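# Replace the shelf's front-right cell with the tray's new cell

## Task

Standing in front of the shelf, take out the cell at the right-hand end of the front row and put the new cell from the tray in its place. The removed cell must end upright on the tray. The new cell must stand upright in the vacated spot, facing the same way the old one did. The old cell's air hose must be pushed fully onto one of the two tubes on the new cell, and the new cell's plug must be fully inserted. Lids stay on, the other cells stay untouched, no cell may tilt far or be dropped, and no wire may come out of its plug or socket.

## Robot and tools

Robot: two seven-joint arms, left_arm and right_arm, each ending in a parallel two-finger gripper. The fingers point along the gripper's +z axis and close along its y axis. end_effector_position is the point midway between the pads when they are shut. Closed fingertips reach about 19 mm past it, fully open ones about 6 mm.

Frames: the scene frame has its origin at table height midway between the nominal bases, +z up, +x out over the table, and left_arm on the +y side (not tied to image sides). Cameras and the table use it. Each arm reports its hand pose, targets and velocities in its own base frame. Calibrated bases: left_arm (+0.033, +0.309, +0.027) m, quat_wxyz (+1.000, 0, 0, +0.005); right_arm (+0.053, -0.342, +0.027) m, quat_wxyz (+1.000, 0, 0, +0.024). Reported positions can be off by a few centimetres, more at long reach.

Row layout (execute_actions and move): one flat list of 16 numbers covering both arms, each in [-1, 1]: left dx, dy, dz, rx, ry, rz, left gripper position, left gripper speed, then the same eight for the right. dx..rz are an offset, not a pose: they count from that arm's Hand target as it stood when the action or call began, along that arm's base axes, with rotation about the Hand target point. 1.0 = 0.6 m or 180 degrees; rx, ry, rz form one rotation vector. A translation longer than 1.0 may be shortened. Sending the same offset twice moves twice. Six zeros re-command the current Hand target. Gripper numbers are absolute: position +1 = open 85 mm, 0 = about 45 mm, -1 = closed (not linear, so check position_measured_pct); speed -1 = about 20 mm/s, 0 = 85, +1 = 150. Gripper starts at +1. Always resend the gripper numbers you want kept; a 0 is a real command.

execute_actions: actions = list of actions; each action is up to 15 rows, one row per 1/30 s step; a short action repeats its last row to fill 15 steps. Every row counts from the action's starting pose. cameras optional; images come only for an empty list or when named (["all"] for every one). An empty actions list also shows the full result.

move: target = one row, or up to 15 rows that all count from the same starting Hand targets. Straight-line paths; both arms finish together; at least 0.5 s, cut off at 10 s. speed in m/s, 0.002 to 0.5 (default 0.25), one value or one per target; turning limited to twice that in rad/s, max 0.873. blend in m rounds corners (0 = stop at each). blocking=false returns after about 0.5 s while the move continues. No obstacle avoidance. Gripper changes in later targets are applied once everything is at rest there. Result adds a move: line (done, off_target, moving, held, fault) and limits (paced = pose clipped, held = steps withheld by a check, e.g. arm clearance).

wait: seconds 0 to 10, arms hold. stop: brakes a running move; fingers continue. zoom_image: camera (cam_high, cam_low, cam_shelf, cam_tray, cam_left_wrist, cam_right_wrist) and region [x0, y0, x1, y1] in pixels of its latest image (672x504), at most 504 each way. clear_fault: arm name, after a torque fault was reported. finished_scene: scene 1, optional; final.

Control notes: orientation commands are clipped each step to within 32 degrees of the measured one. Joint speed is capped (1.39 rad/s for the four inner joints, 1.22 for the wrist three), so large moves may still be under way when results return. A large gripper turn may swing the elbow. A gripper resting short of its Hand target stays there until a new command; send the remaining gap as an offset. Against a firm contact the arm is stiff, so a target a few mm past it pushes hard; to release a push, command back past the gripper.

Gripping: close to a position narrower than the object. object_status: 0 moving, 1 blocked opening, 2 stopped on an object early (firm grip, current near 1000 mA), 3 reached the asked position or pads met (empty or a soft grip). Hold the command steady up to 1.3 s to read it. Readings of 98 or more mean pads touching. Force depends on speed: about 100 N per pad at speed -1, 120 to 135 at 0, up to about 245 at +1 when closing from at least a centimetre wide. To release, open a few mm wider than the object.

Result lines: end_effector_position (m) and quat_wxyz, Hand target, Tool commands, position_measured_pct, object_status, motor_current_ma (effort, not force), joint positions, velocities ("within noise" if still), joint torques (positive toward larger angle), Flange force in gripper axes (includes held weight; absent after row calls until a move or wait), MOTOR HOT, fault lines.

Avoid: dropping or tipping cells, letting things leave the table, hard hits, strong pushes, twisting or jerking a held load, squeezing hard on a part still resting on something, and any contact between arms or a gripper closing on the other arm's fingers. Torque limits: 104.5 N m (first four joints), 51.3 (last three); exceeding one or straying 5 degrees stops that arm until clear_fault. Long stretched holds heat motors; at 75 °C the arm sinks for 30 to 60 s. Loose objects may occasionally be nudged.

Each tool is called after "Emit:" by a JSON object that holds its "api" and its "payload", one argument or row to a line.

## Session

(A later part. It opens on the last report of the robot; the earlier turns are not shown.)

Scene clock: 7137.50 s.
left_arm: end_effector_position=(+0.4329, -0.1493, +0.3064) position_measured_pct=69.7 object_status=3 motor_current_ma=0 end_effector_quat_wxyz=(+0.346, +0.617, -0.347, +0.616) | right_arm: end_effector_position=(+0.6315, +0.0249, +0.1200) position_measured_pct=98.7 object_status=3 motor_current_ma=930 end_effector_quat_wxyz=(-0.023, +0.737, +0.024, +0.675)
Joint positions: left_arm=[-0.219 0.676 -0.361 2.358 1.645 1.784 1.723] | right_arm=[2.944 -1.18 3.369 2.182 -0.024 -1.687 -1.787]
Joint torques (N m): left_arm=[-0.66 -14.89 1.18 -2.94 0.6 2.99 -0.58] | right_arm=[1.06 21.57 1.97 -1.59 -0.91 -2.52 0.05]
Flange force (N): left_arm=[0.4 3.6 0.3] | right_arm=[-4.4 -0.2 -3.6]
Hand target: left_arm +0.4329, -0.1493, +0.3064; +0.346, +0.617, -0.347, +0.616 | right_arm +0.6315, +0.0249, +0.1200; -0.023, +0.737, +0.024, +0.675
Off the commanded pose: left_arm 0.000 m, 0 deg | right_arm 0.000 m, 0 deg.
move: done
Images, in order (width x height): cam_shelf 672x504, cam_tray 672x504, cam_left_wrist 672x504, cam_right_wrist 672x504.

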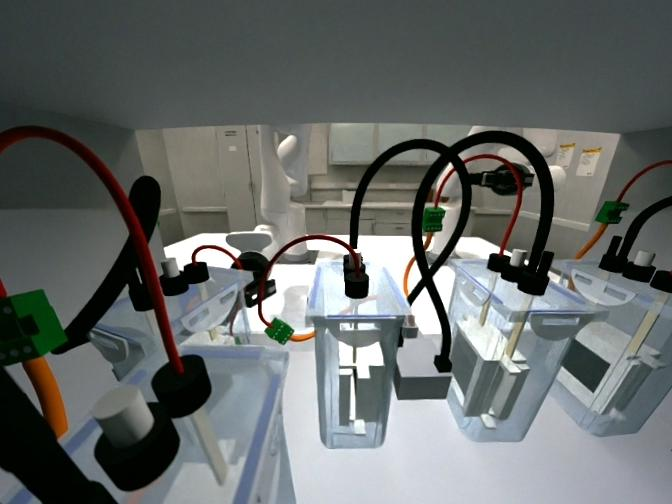

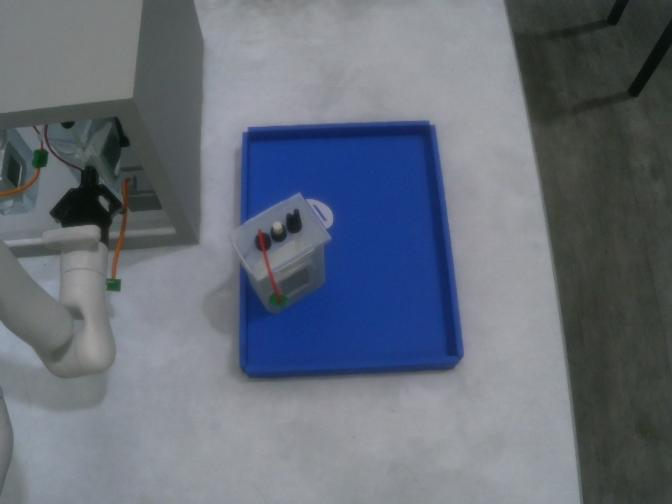

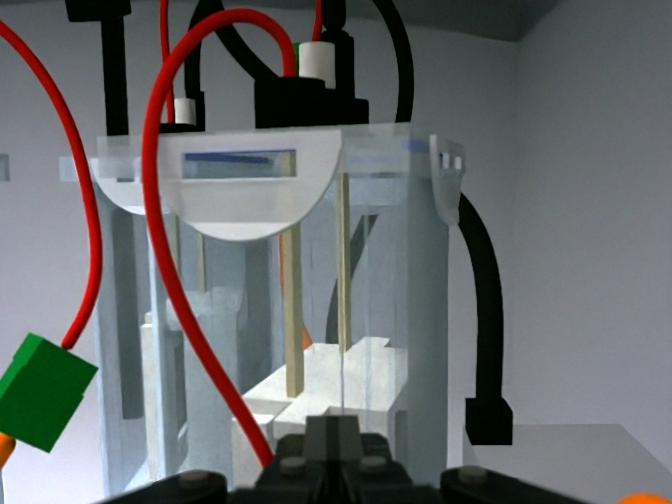

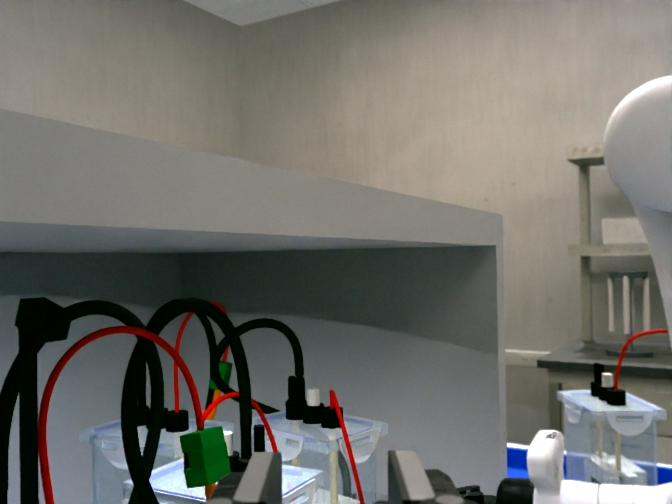

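Emit:
{"api": "move", "payload": {
  "target": [
    [0,0,0,0,0,0,-0.4,-1,-0.0167,0,0,0,0,0,-1,-1],
    [0,0,0,0,0,0,-0.4,-1,-0.0167,0.0113,0,0,0,-0.111,-1,-1]
  ],
  "speed": 0.05,
  "cameras": ["cam_left_wrist","cam_low","cam_tray"]
}}

Emit:
{"api": "zoom_image", "payload": {
  "camera": "cam_low",
  "region": [340, 180, 560, 350]
}}

Scene clock: 7178.47 s.
left_arm: end_effector_position=(+0.4329, -0.1493, +0.3064) position_measured_pct=69.7 object_status=3 motor_current_ma=0 end_effector_quat_wxyz=(+0.346, +0.617, -0.347, +0.616) | right_arm: end_effector_position=(+0.6214, +0.0317, +0.1200) position_measured_pct=98.7 object_status=3 motor_current_ma=930 end_effector_quat_wxyz=(+0.095, +0.730, -0.104, +0.669)
Joint positions: left_arm=[-0.219 0.676 -0.361 2.358 1.645 1.784 1.723] | right_arm=[2.782 -1.143 3.149 2.12 -0.635 -1.577 -1.649]
Joint torques (N m): left_arm=[-0.51 -14.81 1.07 -2.88 0.57 2.99 -0.62] | right_arm=[0.59 21.19 1.41 -0.24 -0.23 -2.7 0.11]
Flange force (N): left_arm=[0.8 3.2 0.3] | right_arm=[-4.8 -1.2 1.7]
Hand target: left_arm +0.4329, -0.1493, +0.3064; +0.346, +0.617, -0.347, +0.616 | right_arm +0.6214, +0.0317, +0.1200; +0.095, +0.730, -0.104, +0.669
Off the commanded pose: left_arm 0.000 m, 0 deg | right_arm 0.000 m, 0 deg.
move: done
Images, in order (width x height): cam_low 672x504, cam_tray 672x504, cam_left_wrist 672x504.

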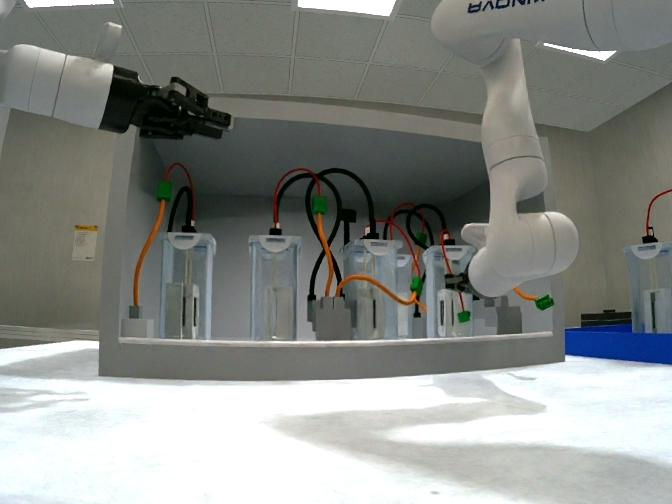

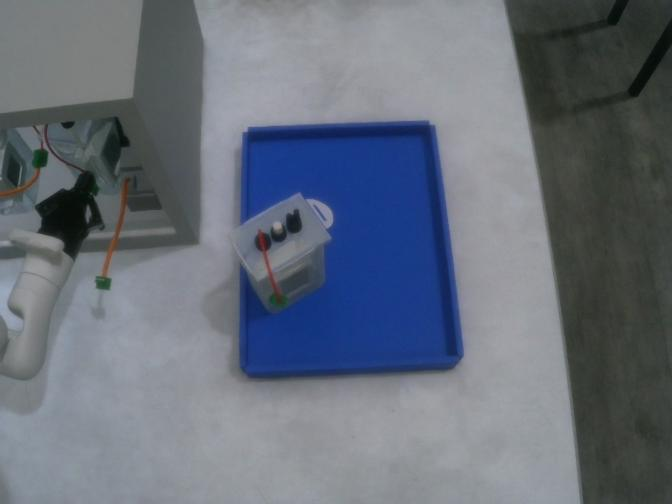

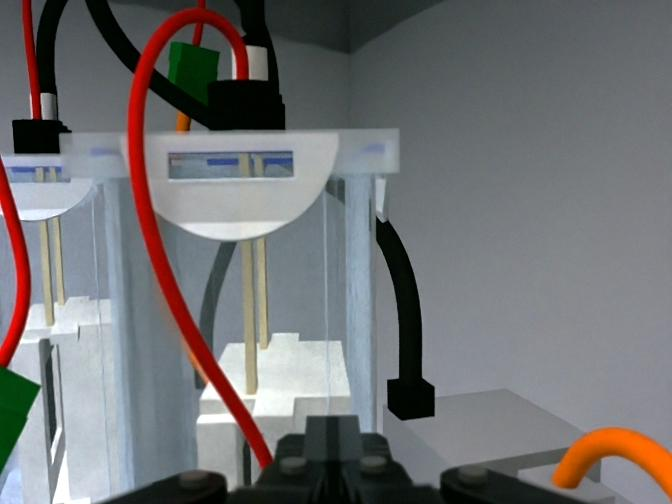

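Scaled by 2.291 from the camera's 672x504 image, which has a finer 960x720 frame.

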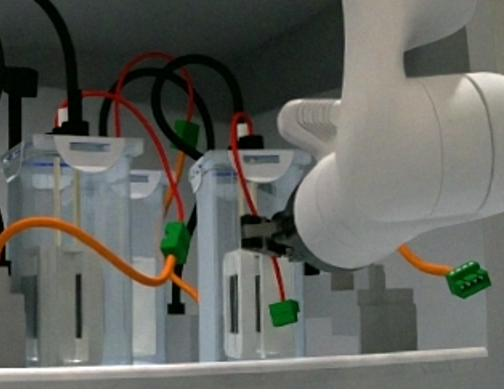

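Emit:
{"api": "move", "payload": {
  "target": [
    [0,0,0,0,0,0,-0.4,-1,-0.096,0.028,0,0,0,0,-1,-1],
    [0,0,0,0,0,0,-0.4,-1,-0.0835,0.0712,0.0533,0,0,0,-1,-1],
    [0,0,0,0,0,0,-0.4,-1,-0.0835,0.0712,0.0533,0,0,0,0.92,-0.5]
  ],
  "speed": 0.08,
  "cameras": ["cam_left_wrist","cam_low","cam_tray"]
}}

Scene clock: 7250.63 s.
left_arm: end_effector_position=(+0.4329, -0.1493, +0.3064) position_measured_pct=69.7 object_status=3 motor_current_ma=0 end_effector_quat_wxyz=(+0.346, +0.617, -0.347, +0.616) | right_arm: end_effector_position=(+0.5713, +0.0744, +0.1519) position_measured_pct=3.9 object_status=0 motor_current_ma=0 end_effector_quat_wxyz=(+0.095, +0.730, -0.104, +0.669)
Joint positions: left_arm=[-0.219 0.676 -0.361 2.358 1.645 1.784 1.723] | right_arm=[2.667 -1.062 3.063 2.241 -0.8 -1.644 -1.638]
Joint torques (N m): left_arm=[-0.6 -14.99 1.19 -2.96 0.63 3 -0.62] | right_arm=[0.65 19.83 0.93 0.4 -0.22 -2.68 0.06]
Flange force (N): left_arm=[0.2 3.5 0.1] | right_arm=[-5.0 -1.4 1.3]
Hand target: left_arm +0.4329, -0.1493, +0.3064; +0.346, +0.617, -0.347, +0.616 | right_arm +0.5713, +0.0744, +0.1519; +0.095, +0.730, -0.104, +0.669
Off the commanded pose: left_arm 0.000 m, 0 deg | right_arm 0.000 m, 0 deg.
move: done
Images, in order (width x height): cam_low 672x504, cam_tray 672x504, cam_left_wrist 672x504.

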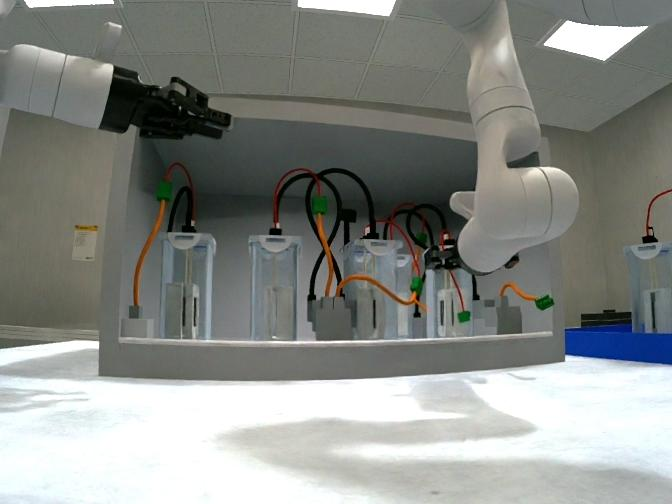

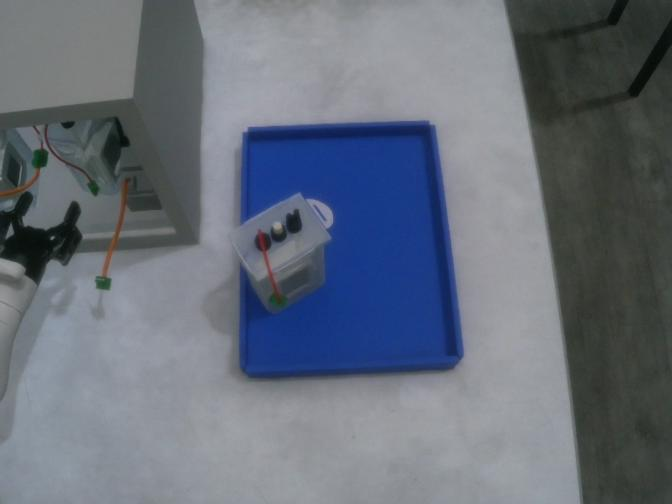

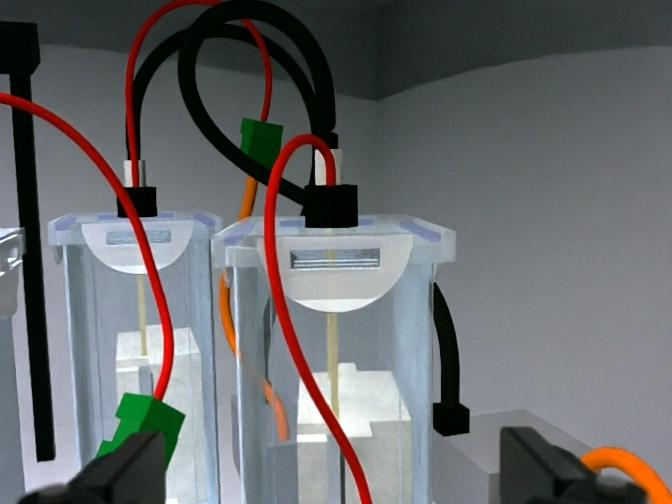

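Emit:
{"api": "move", "payload": {
  "target": [
    [0,0,0,0,0,0,-0.4,-1,0.0,0,0.025,0,0,0,0.92,-0.5],
    [0,0,0,0,0,0,-0.4,-1,0.112,-0.0327,0.025,0,0,0,0.92,-0.5]
  ],
  "speed": 0.05,
  "blend": [0.01,0],
  "cameras": ["cam_left_wrist","cam_shelf","cam_tray","cam_right_wrist"]
}}

Scene clock: 7288.27 s.
left_arm: end_effector_position=(+0.4329, -0.1493, +0.3064) position_measured_pct=69.7 object_status=3 motor_current_ma=0 end_effector_quat_wxyz=(+0.346, +0.617, -0.347, +0.616) | right_arm: end_effector_position=(+0.6385, +0.0548, +0.1670) position_measured_pct=3.9 object_status=3 motor_current_ma=0 end_effector_quat_wxyz=(+0.095, +0.730, -0.104, +0.669)
Joint positions: left_arm=[-0.219 0.676 -0.361 2.358 1.645 1.784 1.723] | right_arm=[2.765 -1.01 3.115 2.092 -0.677 -1.466 -1.528]
Joint torques (N m): left_arm=[-0.54 -14.98 1.18 -2.98 0.6 2.95 -0.52] | right_arm=[0.65 21.28 0.94 -1.65 0.07 -2.71 0.06]
Flange force (N): left_arm=[-0.1 3.7 -0.1] | right_arm=[-4.2 -1.9 2.3]
Hand target: left_arm +0.4329, -0.1493, +0.3064; +0.346, +0.617, -0.347, +0.616 | right_arm +0.6385, +0.0548, +0.1669; +0.095, +0.730, -0.104, +0.669
Off the commanded pose: left_arm 0.000 m, 0 deg | right_arm 0.000 m, 0 deg.
move: done; blend cut to 0.0075 m at target 1
Images, in order (width x height): cam_shelf 672x504, cam_tray 672x504, cam_left_wrist 672x504, cam_right_wrist 672x504.

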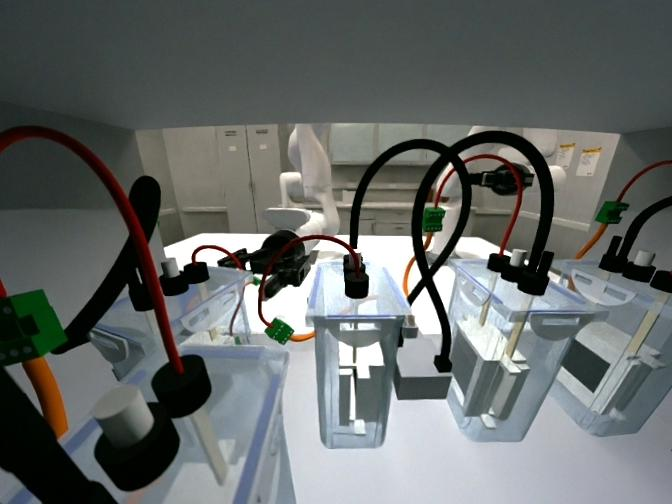

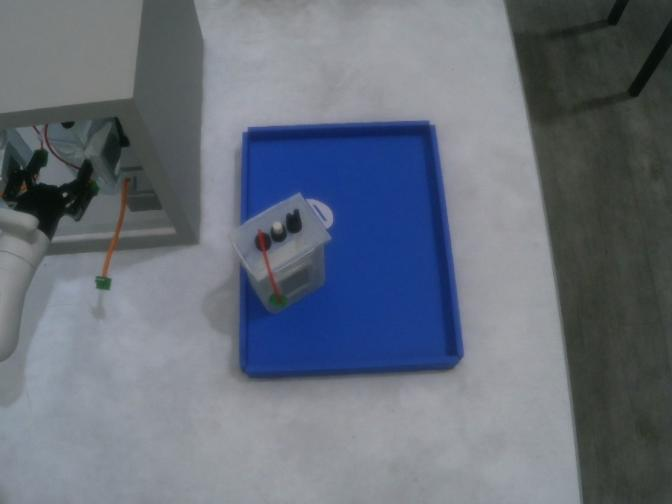

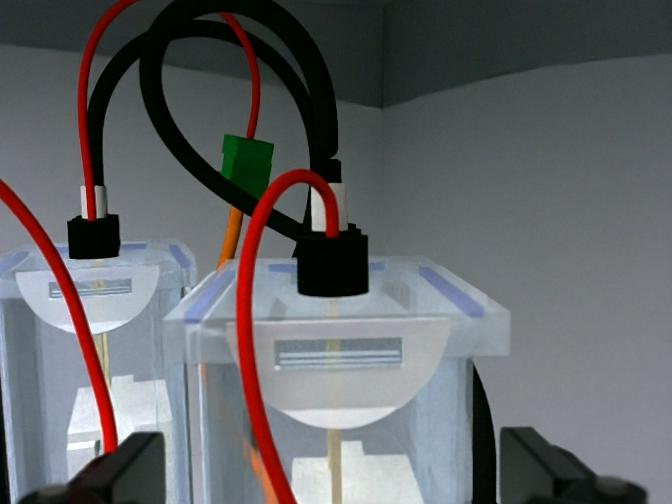

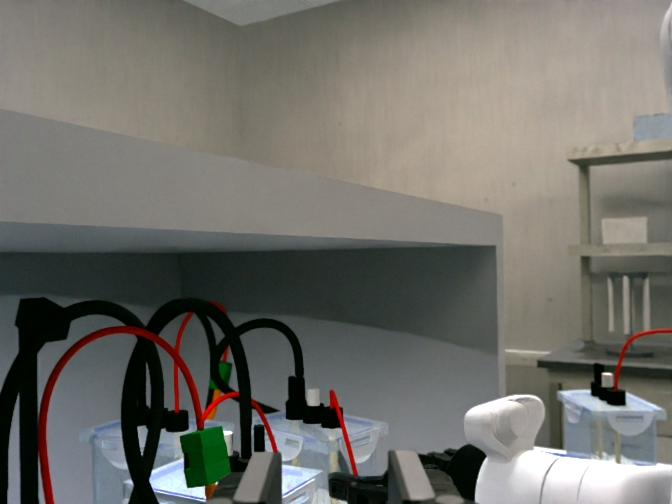

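Emit:
{"api": "move", "payload": {
  "target": [0,0,0,0,0,0,-0.4,-1,0.042,-0.0123,0,0,0,0,0.92,-0.5],
  "speed": 0.03,
  "cameras": ["cam_left_wrist","cam_shelf","cam_tray","cam_right_wrist"]
}}

Scene clock: 7299.30 s.
left_arm: end_effector_position=(+0.4329, -0.1493, +0.3064) position_measured_pct=69.7 object_status=3 motor_current_ma=0 end_effector_quat_wxyz=(+0.346, +0.617, -0.347, +0.616) | right_arm: end_effector_position=(+0.6637, +0.0474, +0.1669) position_measured_pct=3.9 object_status=3 motor_current_ma=0 end_effector_quat_wxyz=(+0.095, +0.730, -0.104, +0.669)
Joint positions: left_arm=[-0.219 0.676 -0.361 2.358 1.645 1.784 1.723] | right_arm=[2.797 -1.014 3.129 2.024 -0.642 -1.406 -1.501]
Joint torques (N m): left_arm=[-0.65 -14.85 1.18 -3.01 0.51 3.01 -0.57] | right_arm=[0.65 22.04 1.06 -2.27 0.16 -2.67 0.08]
Flange force (N): left_arm=[0.5 3.8 0.6] | right_arm=[-4.4 -2.1 2.4]
Hand target: left_arm +0.4329, -0.1493, +0.3064; +0.346, +0.617, -0.347, +0.616 | right_arm +0.6637, +0.0474, +0.1669; +0.095, +0.730, -0.104, +0.669
Off the commanded pose: left_arm 0.000 m, 0 deg | right_arm 0.000 m, 0 deg.
move: done
Images, in order (width x height): cam_shelf 672x504, cam_tray 672x504, cam_left_wrist 672x504, cam_right_wrist 672x504.

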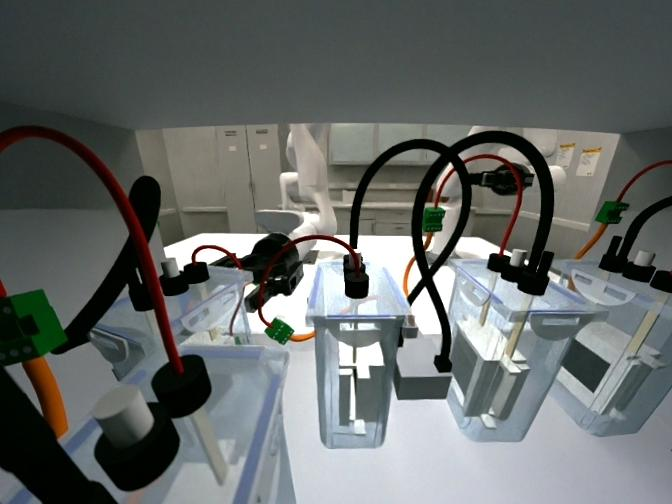

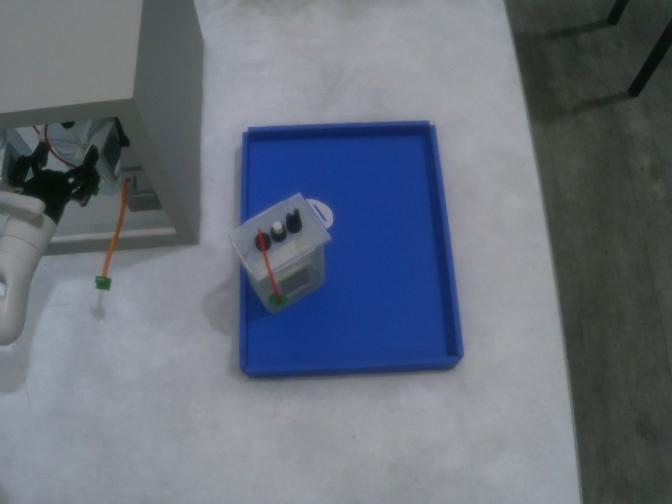

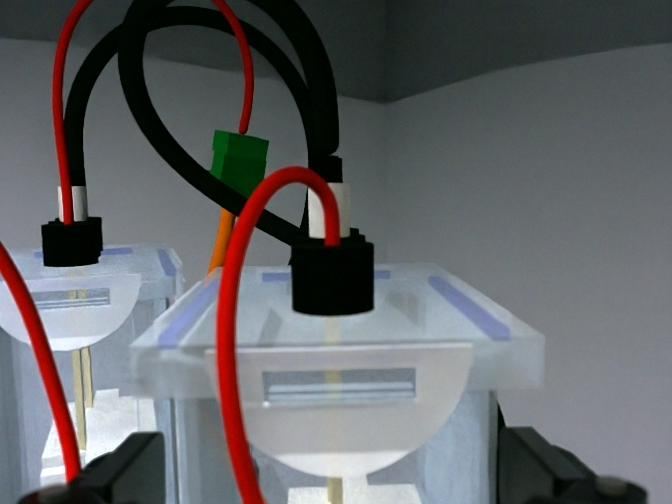

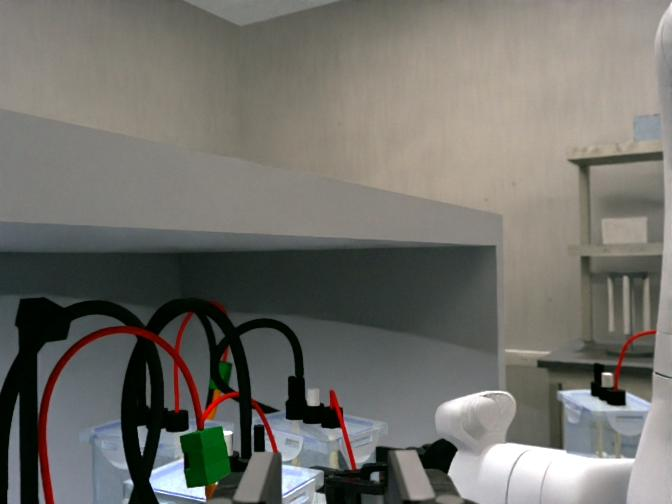

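Emit:
{"api": "move", "payload": {
  "target": [0,0,0,0,0,0,-0.4,-1,0,0,0,0,0,0,0.8,-1],
  "cameras": ["cam_left_wrist","cam_shelf"]
}}

Emit:
{"api": "wait", "payload": {
  "seconds": 1.0
}}

Scene clock: 7309.70 s.
left_arm: end_effector_position=(+0.4329, -0.1493, +0.3064) position_measured_pct=69.7 object_status=3 motor_current_ma=0 end_effector_quat_wxyz=(+0.346, +0.617, -0.347, +0.616) | right_arm: end_effector_position=(+0.6637, +0.0473, +0.1669) position_measured_pct=9.5 object_status=3 motor_current_ma=60 end_effector_quat_wxyz=(+0.095, +0.730, -0.104, +0.669)
Joint positions: left_arm=[-0.219 0.676 -0.361 2.358 1.645 1.784 1.723] | right_arm=[2.797 -1.014 3.13 2.024 -0.642 -1.406 -1.501]
Joint torques (N m): left_arm=[-0.57 -14.92 1.17 -3.02 0.64 2.94 -0.61] | right_arm=[-0.25 22.24 0.35 -3.82 1.14 -2.54 0.1]
Flange force (N): left_arm=[0.3 3.7 -0.1] | right_arm=[-4.1 0.8 -1.8]
Hand target: left_arm +0.4329, -0.1493, +0.3064; +0.346, +0.617, -0.347, +0.616 | right_arm +0.6637, +0.0474, +0.1669; +0.095, +0.730, -0.104, +0.669
Off the commanded pose: left_arm 0.000 m, 0 deg | right_arm 0.000 m, 0 deg.
move: done
Images, in order (width x height): cam_shelf 672x504, cam_left_wrist 672x504.

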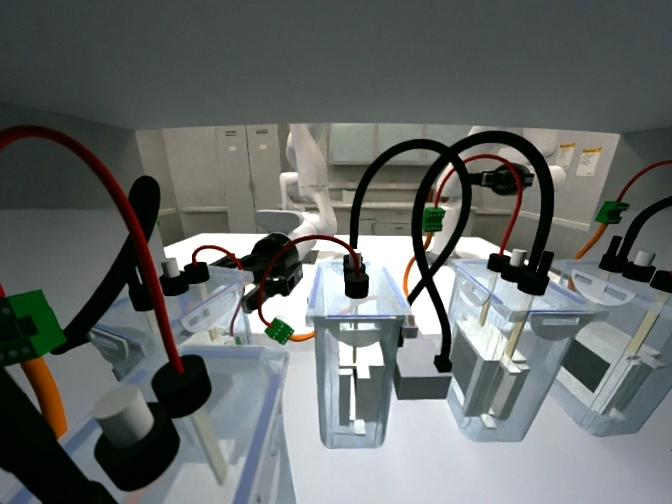

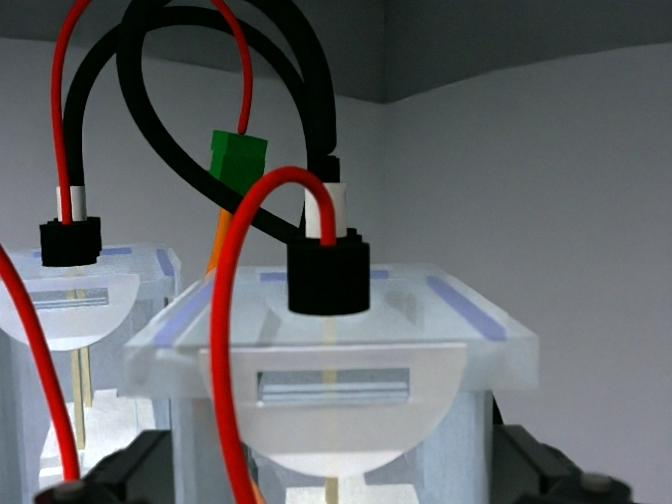

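Scene clock: 7310.70 s.
left_arm: end_effector_position=(+0.4329, -0.1493, +0.3064) position_measured_pct=69.7 object_status=3 motor_current_ma=0 end_effector_quat_wxyz=(+0.346, +0.617, -0.347, +0.616) | right_arm: end_effector_position=(+0.6637, +0.0474, +0.1669) position_measured_pct=9.5 object_status=3 motor_current_ma=60 end_effector_quat_wxyz=(+0.095, +0.730, -0.104, +0.669)
Joint positions: left_arm=[-0.219 0.676 -0.361 2.358 1.645 1.784 1.723] | right_arm=[2.797 -1.014 3.13 2.024 -0.642 -1.406 -1.501]
Joint torques (N m): left_arm=[-0.6 -14.87 1.11 -3.07 0.59 2.97 -0.59] | right_arm=[-0.68 22.24 0.15 -3.87 1.24 -2.51 0.07]
Flange force (N): left_arm=[0.4 3.9 0.2] | right_arm=[-4.0 1.4 -1.5]
Hand target: left_arm +0.4329, -0.1493, +0.3064; +0.346, +0.617, -0.347, +0.616 | right_arm +0.6637, +0.0474, +0.1669; +0.095, +0.730, -0.104, +0.669
Tool commands: left_gripper/position=-0.4 left_gripper/speed=-1.0 right_gripper/position=+0.8 right_gripper/speed=-1.0
Off the commanded pose: left_arm 0.000 m, 0 deg | right_arm 0.000 m, 0 deg.
wait: 1.00 s; at rest by 0.17 s

Emit:
{"api": "move", "payload": {
  "target": [0,0,0,0,0,0,-0.4,-1,0,0,0,0,0,0,0.785,-1]
}}

Emit:
{"api": "wait", "payload": {
  "seconds": 0.7
}}

Scene clock: 7316.73 s.
left_arm: end_effector_position=(+0.4329, -0.1493, +0.3064) position_measured_pct=69.7 object_status=3 motor_current_ma=0 end_effector_quat_wxyz=(+0.346, +0.617, -0.347, +0.616) | right_arm: end_effector_position=(+0.6637, +0.0474, +0.1669) position_measured_pct=10.4 object_status=3 motor_current_ma=190 end_effector_quat_wxyz=(+0.095, +0.730, -0.104, +0.669)
Joint positions: left_arm=[-0.219 0.676 -0.361 2.358 1.645 1.784 1.723] | right_arm=[2.797 -1.014 3.129 2.024 -0.642 -1.406 -1.501]
Joint torques (N m): left_arm=[-0.54 -14.86 1.19 -2.98 0.56 2.93 -0.54] | right_arm=[0.13 21.73 0.5 -3.89 1.07 -2.29 0.07]
Flange force (N): left_arm=[0.3 3.8 0.0] | right_arm=[-3.2 0.6 -3.1]
Hand target: left_arm +0.4329, -0.1493, +0.3064; +0.346, +0.617, -0.347, +0.616 | right_arm +0.6637, +0.0474, +0.1669; +0.095, +0.730, -0.104, +0.669
Off the commanded pose: left_arm 0.000 m, 0 deg | right_arm 0.000 m, 0 deg.
move: done

Scene clock: 7317.43 s.
left_arm: end_effector_position=(+0.4329, -0.1493, +0.3064) position_measured_pct=69.7 object_status=3 motor_current_ma=0 end_effector_quat_wxyz=(+0.346, +0.617, -0.347, +0.616) | right_arm: end_effector_position=(+0.6637, +0.0474, +0.1670) position_measured_pct=10.4 object_status=3 motor_current_ma=190 end_effector_quat_wxyz=(+0.095, +0.730, -0.104, +0.669)
Joint positions: left_arm=[-0.219 0.676 -0.361 2.358 1.645 1.784 1.723] | right_arm=[2.797 -1.014 3.13 2.024 -0.642 -1.406 -1.501]
Joint torques (N m): left_arm=[-0.57 -15.03 1.23 -3.01 0.56 2.97 -0.58] | right_arm=[0.12 21.67 0.58 -3.89 1.07 -2.27 0.06]
Flange force (N): left_arm=[-0.1 3.7 0.1] | right_arm=[-3.0 0.6 -3.2]
Hand target: left_arm +0.4329, -0.1493, +0.3064; +0.346, +0.617, -0.347, +0.616 | right_arm +0.6637, +0.0474, +0.1669; +0.095, +0.730, -0.104, +0.669
Tool commands: left_gripper/position=-0.4 left_gripper/speed=-1.0 right_gripper/position=+0.785 right_gripper/speed=-1.0
Off the commanded pose: left_arm 0.000 m, 0 deg | right_arm 0.000 m, 0 deg.
wait: 0.70 s; at rest by 0.17 s

Emit:
{"api": "move", "payload": {
  "target": [0,0,0,0,0,0,-0.4,-1,-0.0623,0.006,0,0,0,0,0.785,-1],
  "speed": 0.03,
  "cameras": ["cam_left_wrist","cam_shelf","cam_tray","cam_low"]
}}

Scene clock: 7410.67 s.
left_arm: end_effector_position=(+0.4329, -0.1493, +0.3064) position_measured_pct=69.7 object_status=3 motor_current_ma=0 end_effector_quat_wxyz=(+0.346, +0.617, -0.347, +0.616) | right_arm: end_effector_position=(+0.6264, +0.0510, +0.1670) position_measured_pct=10.4 object_status=3 motor_current_ma=190 end_effector_quat_wxyz=(+0.095, +0.730, -0.104, +0.669)
Joint positions: left_arm=[-0.219 0.676 -0.361 2.358 1.645 1.784 1.723] | right_arm=[2.762 -1.009 3.114 2.132 -0.678 -1.497 -1.553]
Joint torques (N m): left_arm=[-0.56 -14.96 1.09 -3.03 0.6 3.01 -0.57] | right_arm=[0.24 21.98 0.93 -0.6 -0.28 -3.28 -0.02]
Flange force (N): left_arm=[0.1 3.8 0.1] | right_arm=[-6.7 -2.6 6.4]
Hand target: left_arm +0.4329, -0.1493, +0.3064; +0.346, +0.617, -0.347, +0.616 | right_arm +0.6264, +0.0510, +0.1669; +0.095, +0.730, -0.104, +0.669
Off the commanded pose: left_arm 0.000 m, 0 deg | right_arm 0.000 m, 0 deg.
move: done
Images, in order (width x height): cam_low 672x504, cam_shelf 672x504, cam_tray 672x504, cam_left_wrist 672x504.

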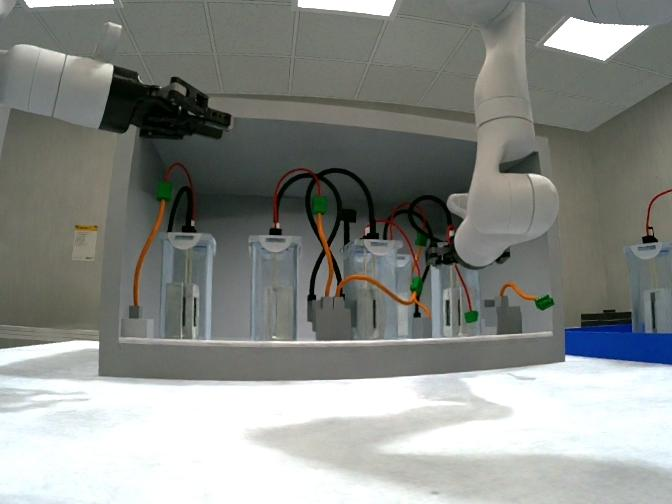

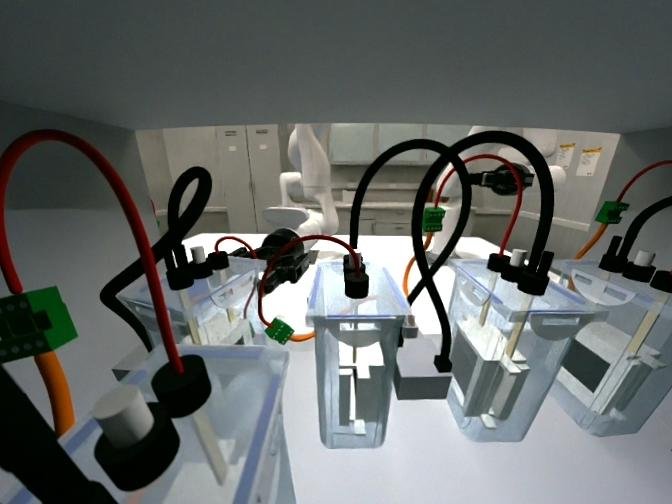

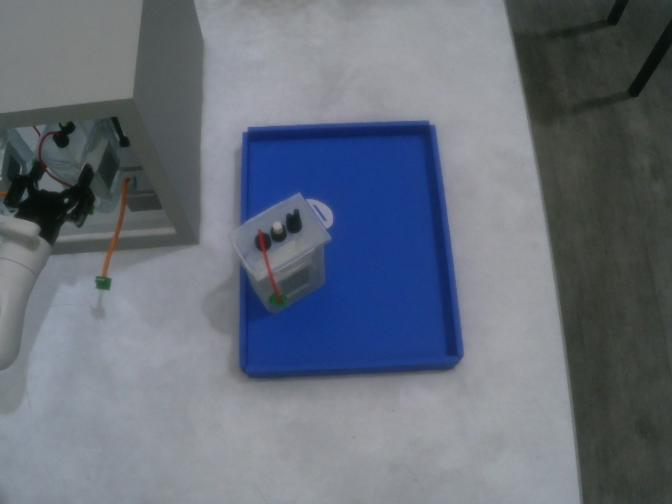

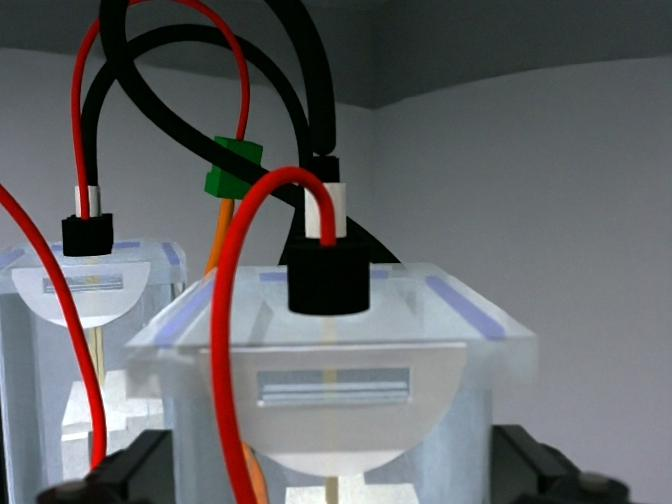

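Emit:
{"api": "move", "payload": {
  "target": [0,0,0,0,0,0,-0.4,-1,-0.0083,-0.0118,0,0,0,0.111,0.785,-1],
  "speed": 0.05,
  "cameras": ["all"]
}}

Emit:
{"api": "zoom_image", "payload": {
  "camera": "cam_low",
  "region": [340, 180, 560, 350]
}}

Emit:
{"api": "zoom_image", "payload": {
  "camera": "cam_shelf",
  "region": [80, 220, 320, 420]
}}

Scene clock: 7437.90 s.
left_arm: end_effector_position=(+0.4329, -0.1493, +0.3064) position_measured_pct=69.7 object_status=3 motor_current_ma=0 end_effector_quat_wxyz=(+0.346, +0.617, -0.347, +0.616) | right_arm: end_effector_position=(+0.6214, +0.0439, +0.1669) position_measured_pct=10.4 object_status=3 motor_current_ma=190 end_effector_quat_wxyz=(-0.023, +0.737, +0.024, +0.675)
Joint positions: left_arm=[-0.219 0.676 -0.361 2.358 1.645 1.784 1.723] | right_arm=[2.952 -1.03 3.285 2.264 -0.038 -1.625 -1.7]
Joint torques (N m): left_arm=[-0.65 -14.89 1.19 -3.05 0.62 3 -0.65] | right_arm=[-1.07 21.86 -0.39 -1.05 0.5 -3.53 -0.17]
Flange force (N): left_arm=[0.6 3.7 0.2] | right_arm=[-7.2 2.6 3.2]
Hand target: left_arm +0.4329, -0.1493, +0.3064; +0.346, +0.617, -0.347, +0.616 | right_arm +0.6214, +0.0439, +0.1670; -0.023, +0.737, +0.024, +0.675
Off the commanded pose: left_arm 0.000 m, 0 deg | right_arm 0.000 m, 0 deg.
move: done

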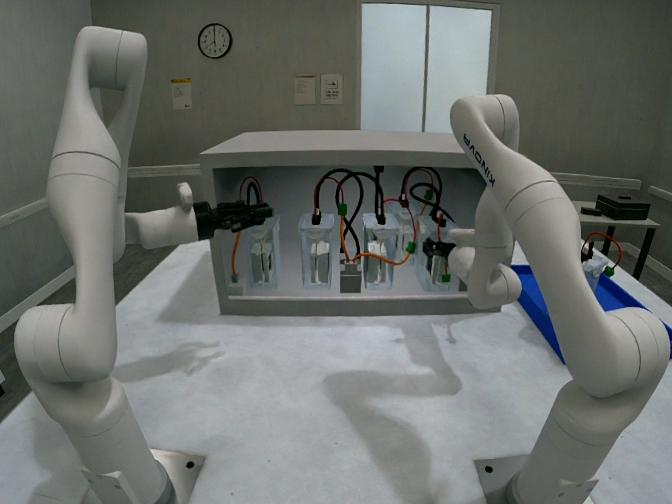

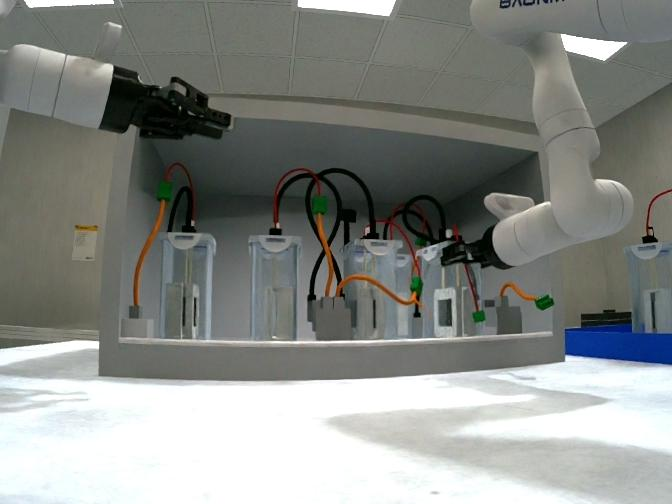

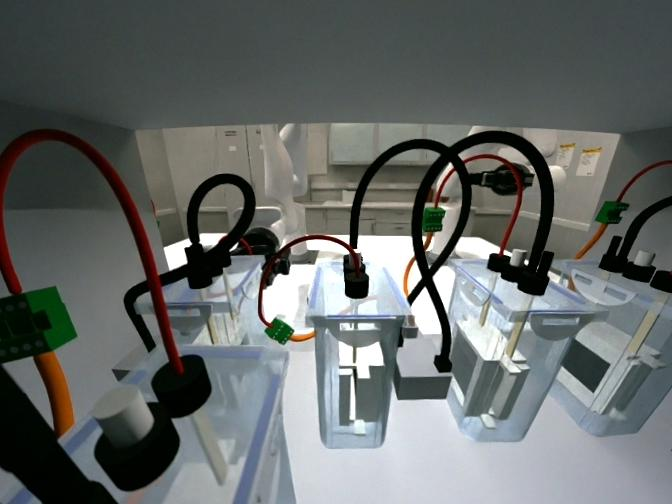

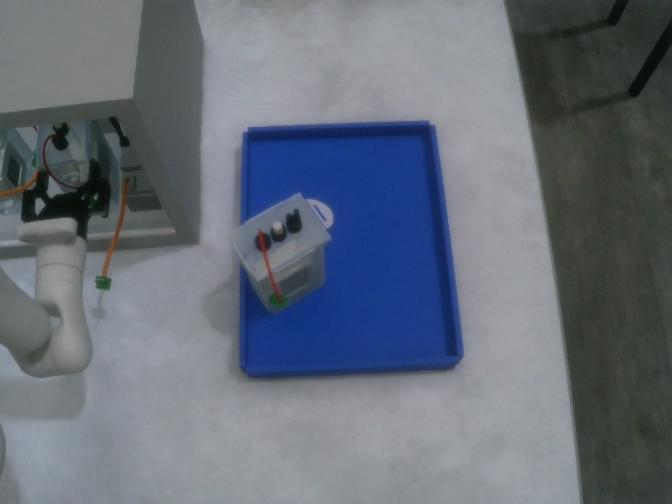

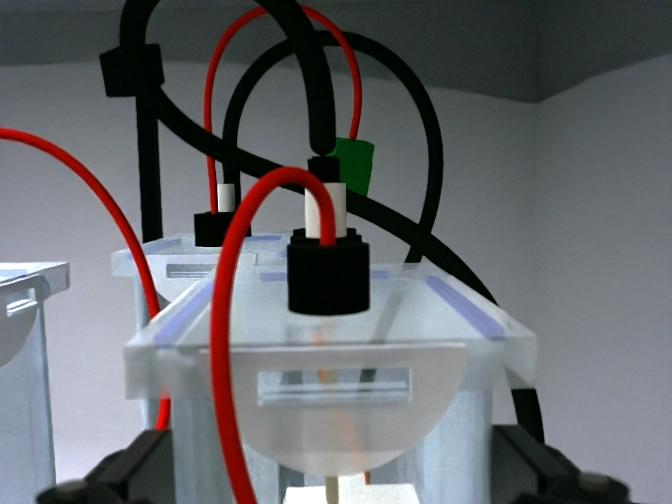

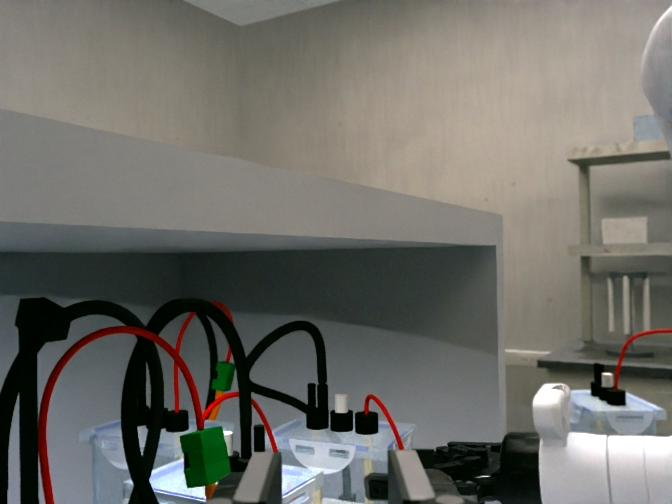

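Scaled by 2.291 from the camera's 672x504 image, which has a finer 960x720 frame.

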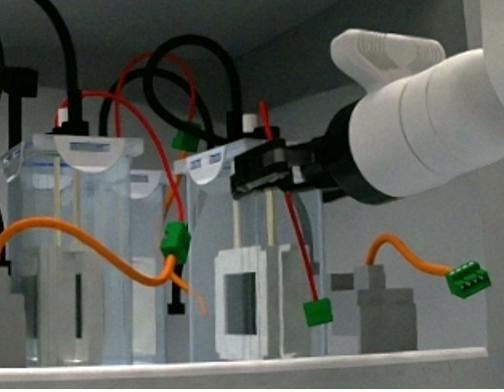

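Scaled by 2.100 from the camera's 672x504 image, which has a finer 960x720 frame.

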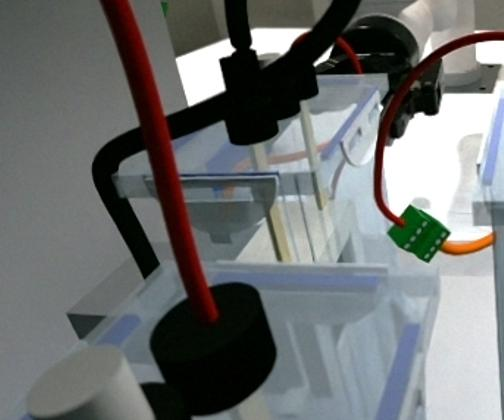

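Emit:
{"api": "zoom_image", "payload": {
  "camera": "cam_left_wrist",
  "region": [0, 200, 250, 450]
}}

Emit:
{"api": "zoom_image", "payload": {
  "camera": "cam_high",
  "region": [340, 160, 500, 310]
}}

Scaled by 2.016.

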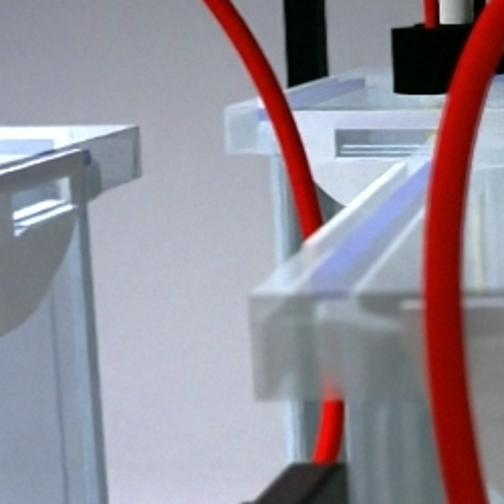

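Scaled by 3.150 from the camera's 672x504 image, which has a finer 960x720 frame.

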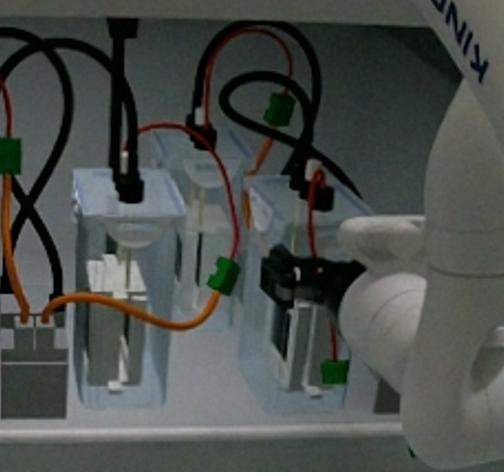

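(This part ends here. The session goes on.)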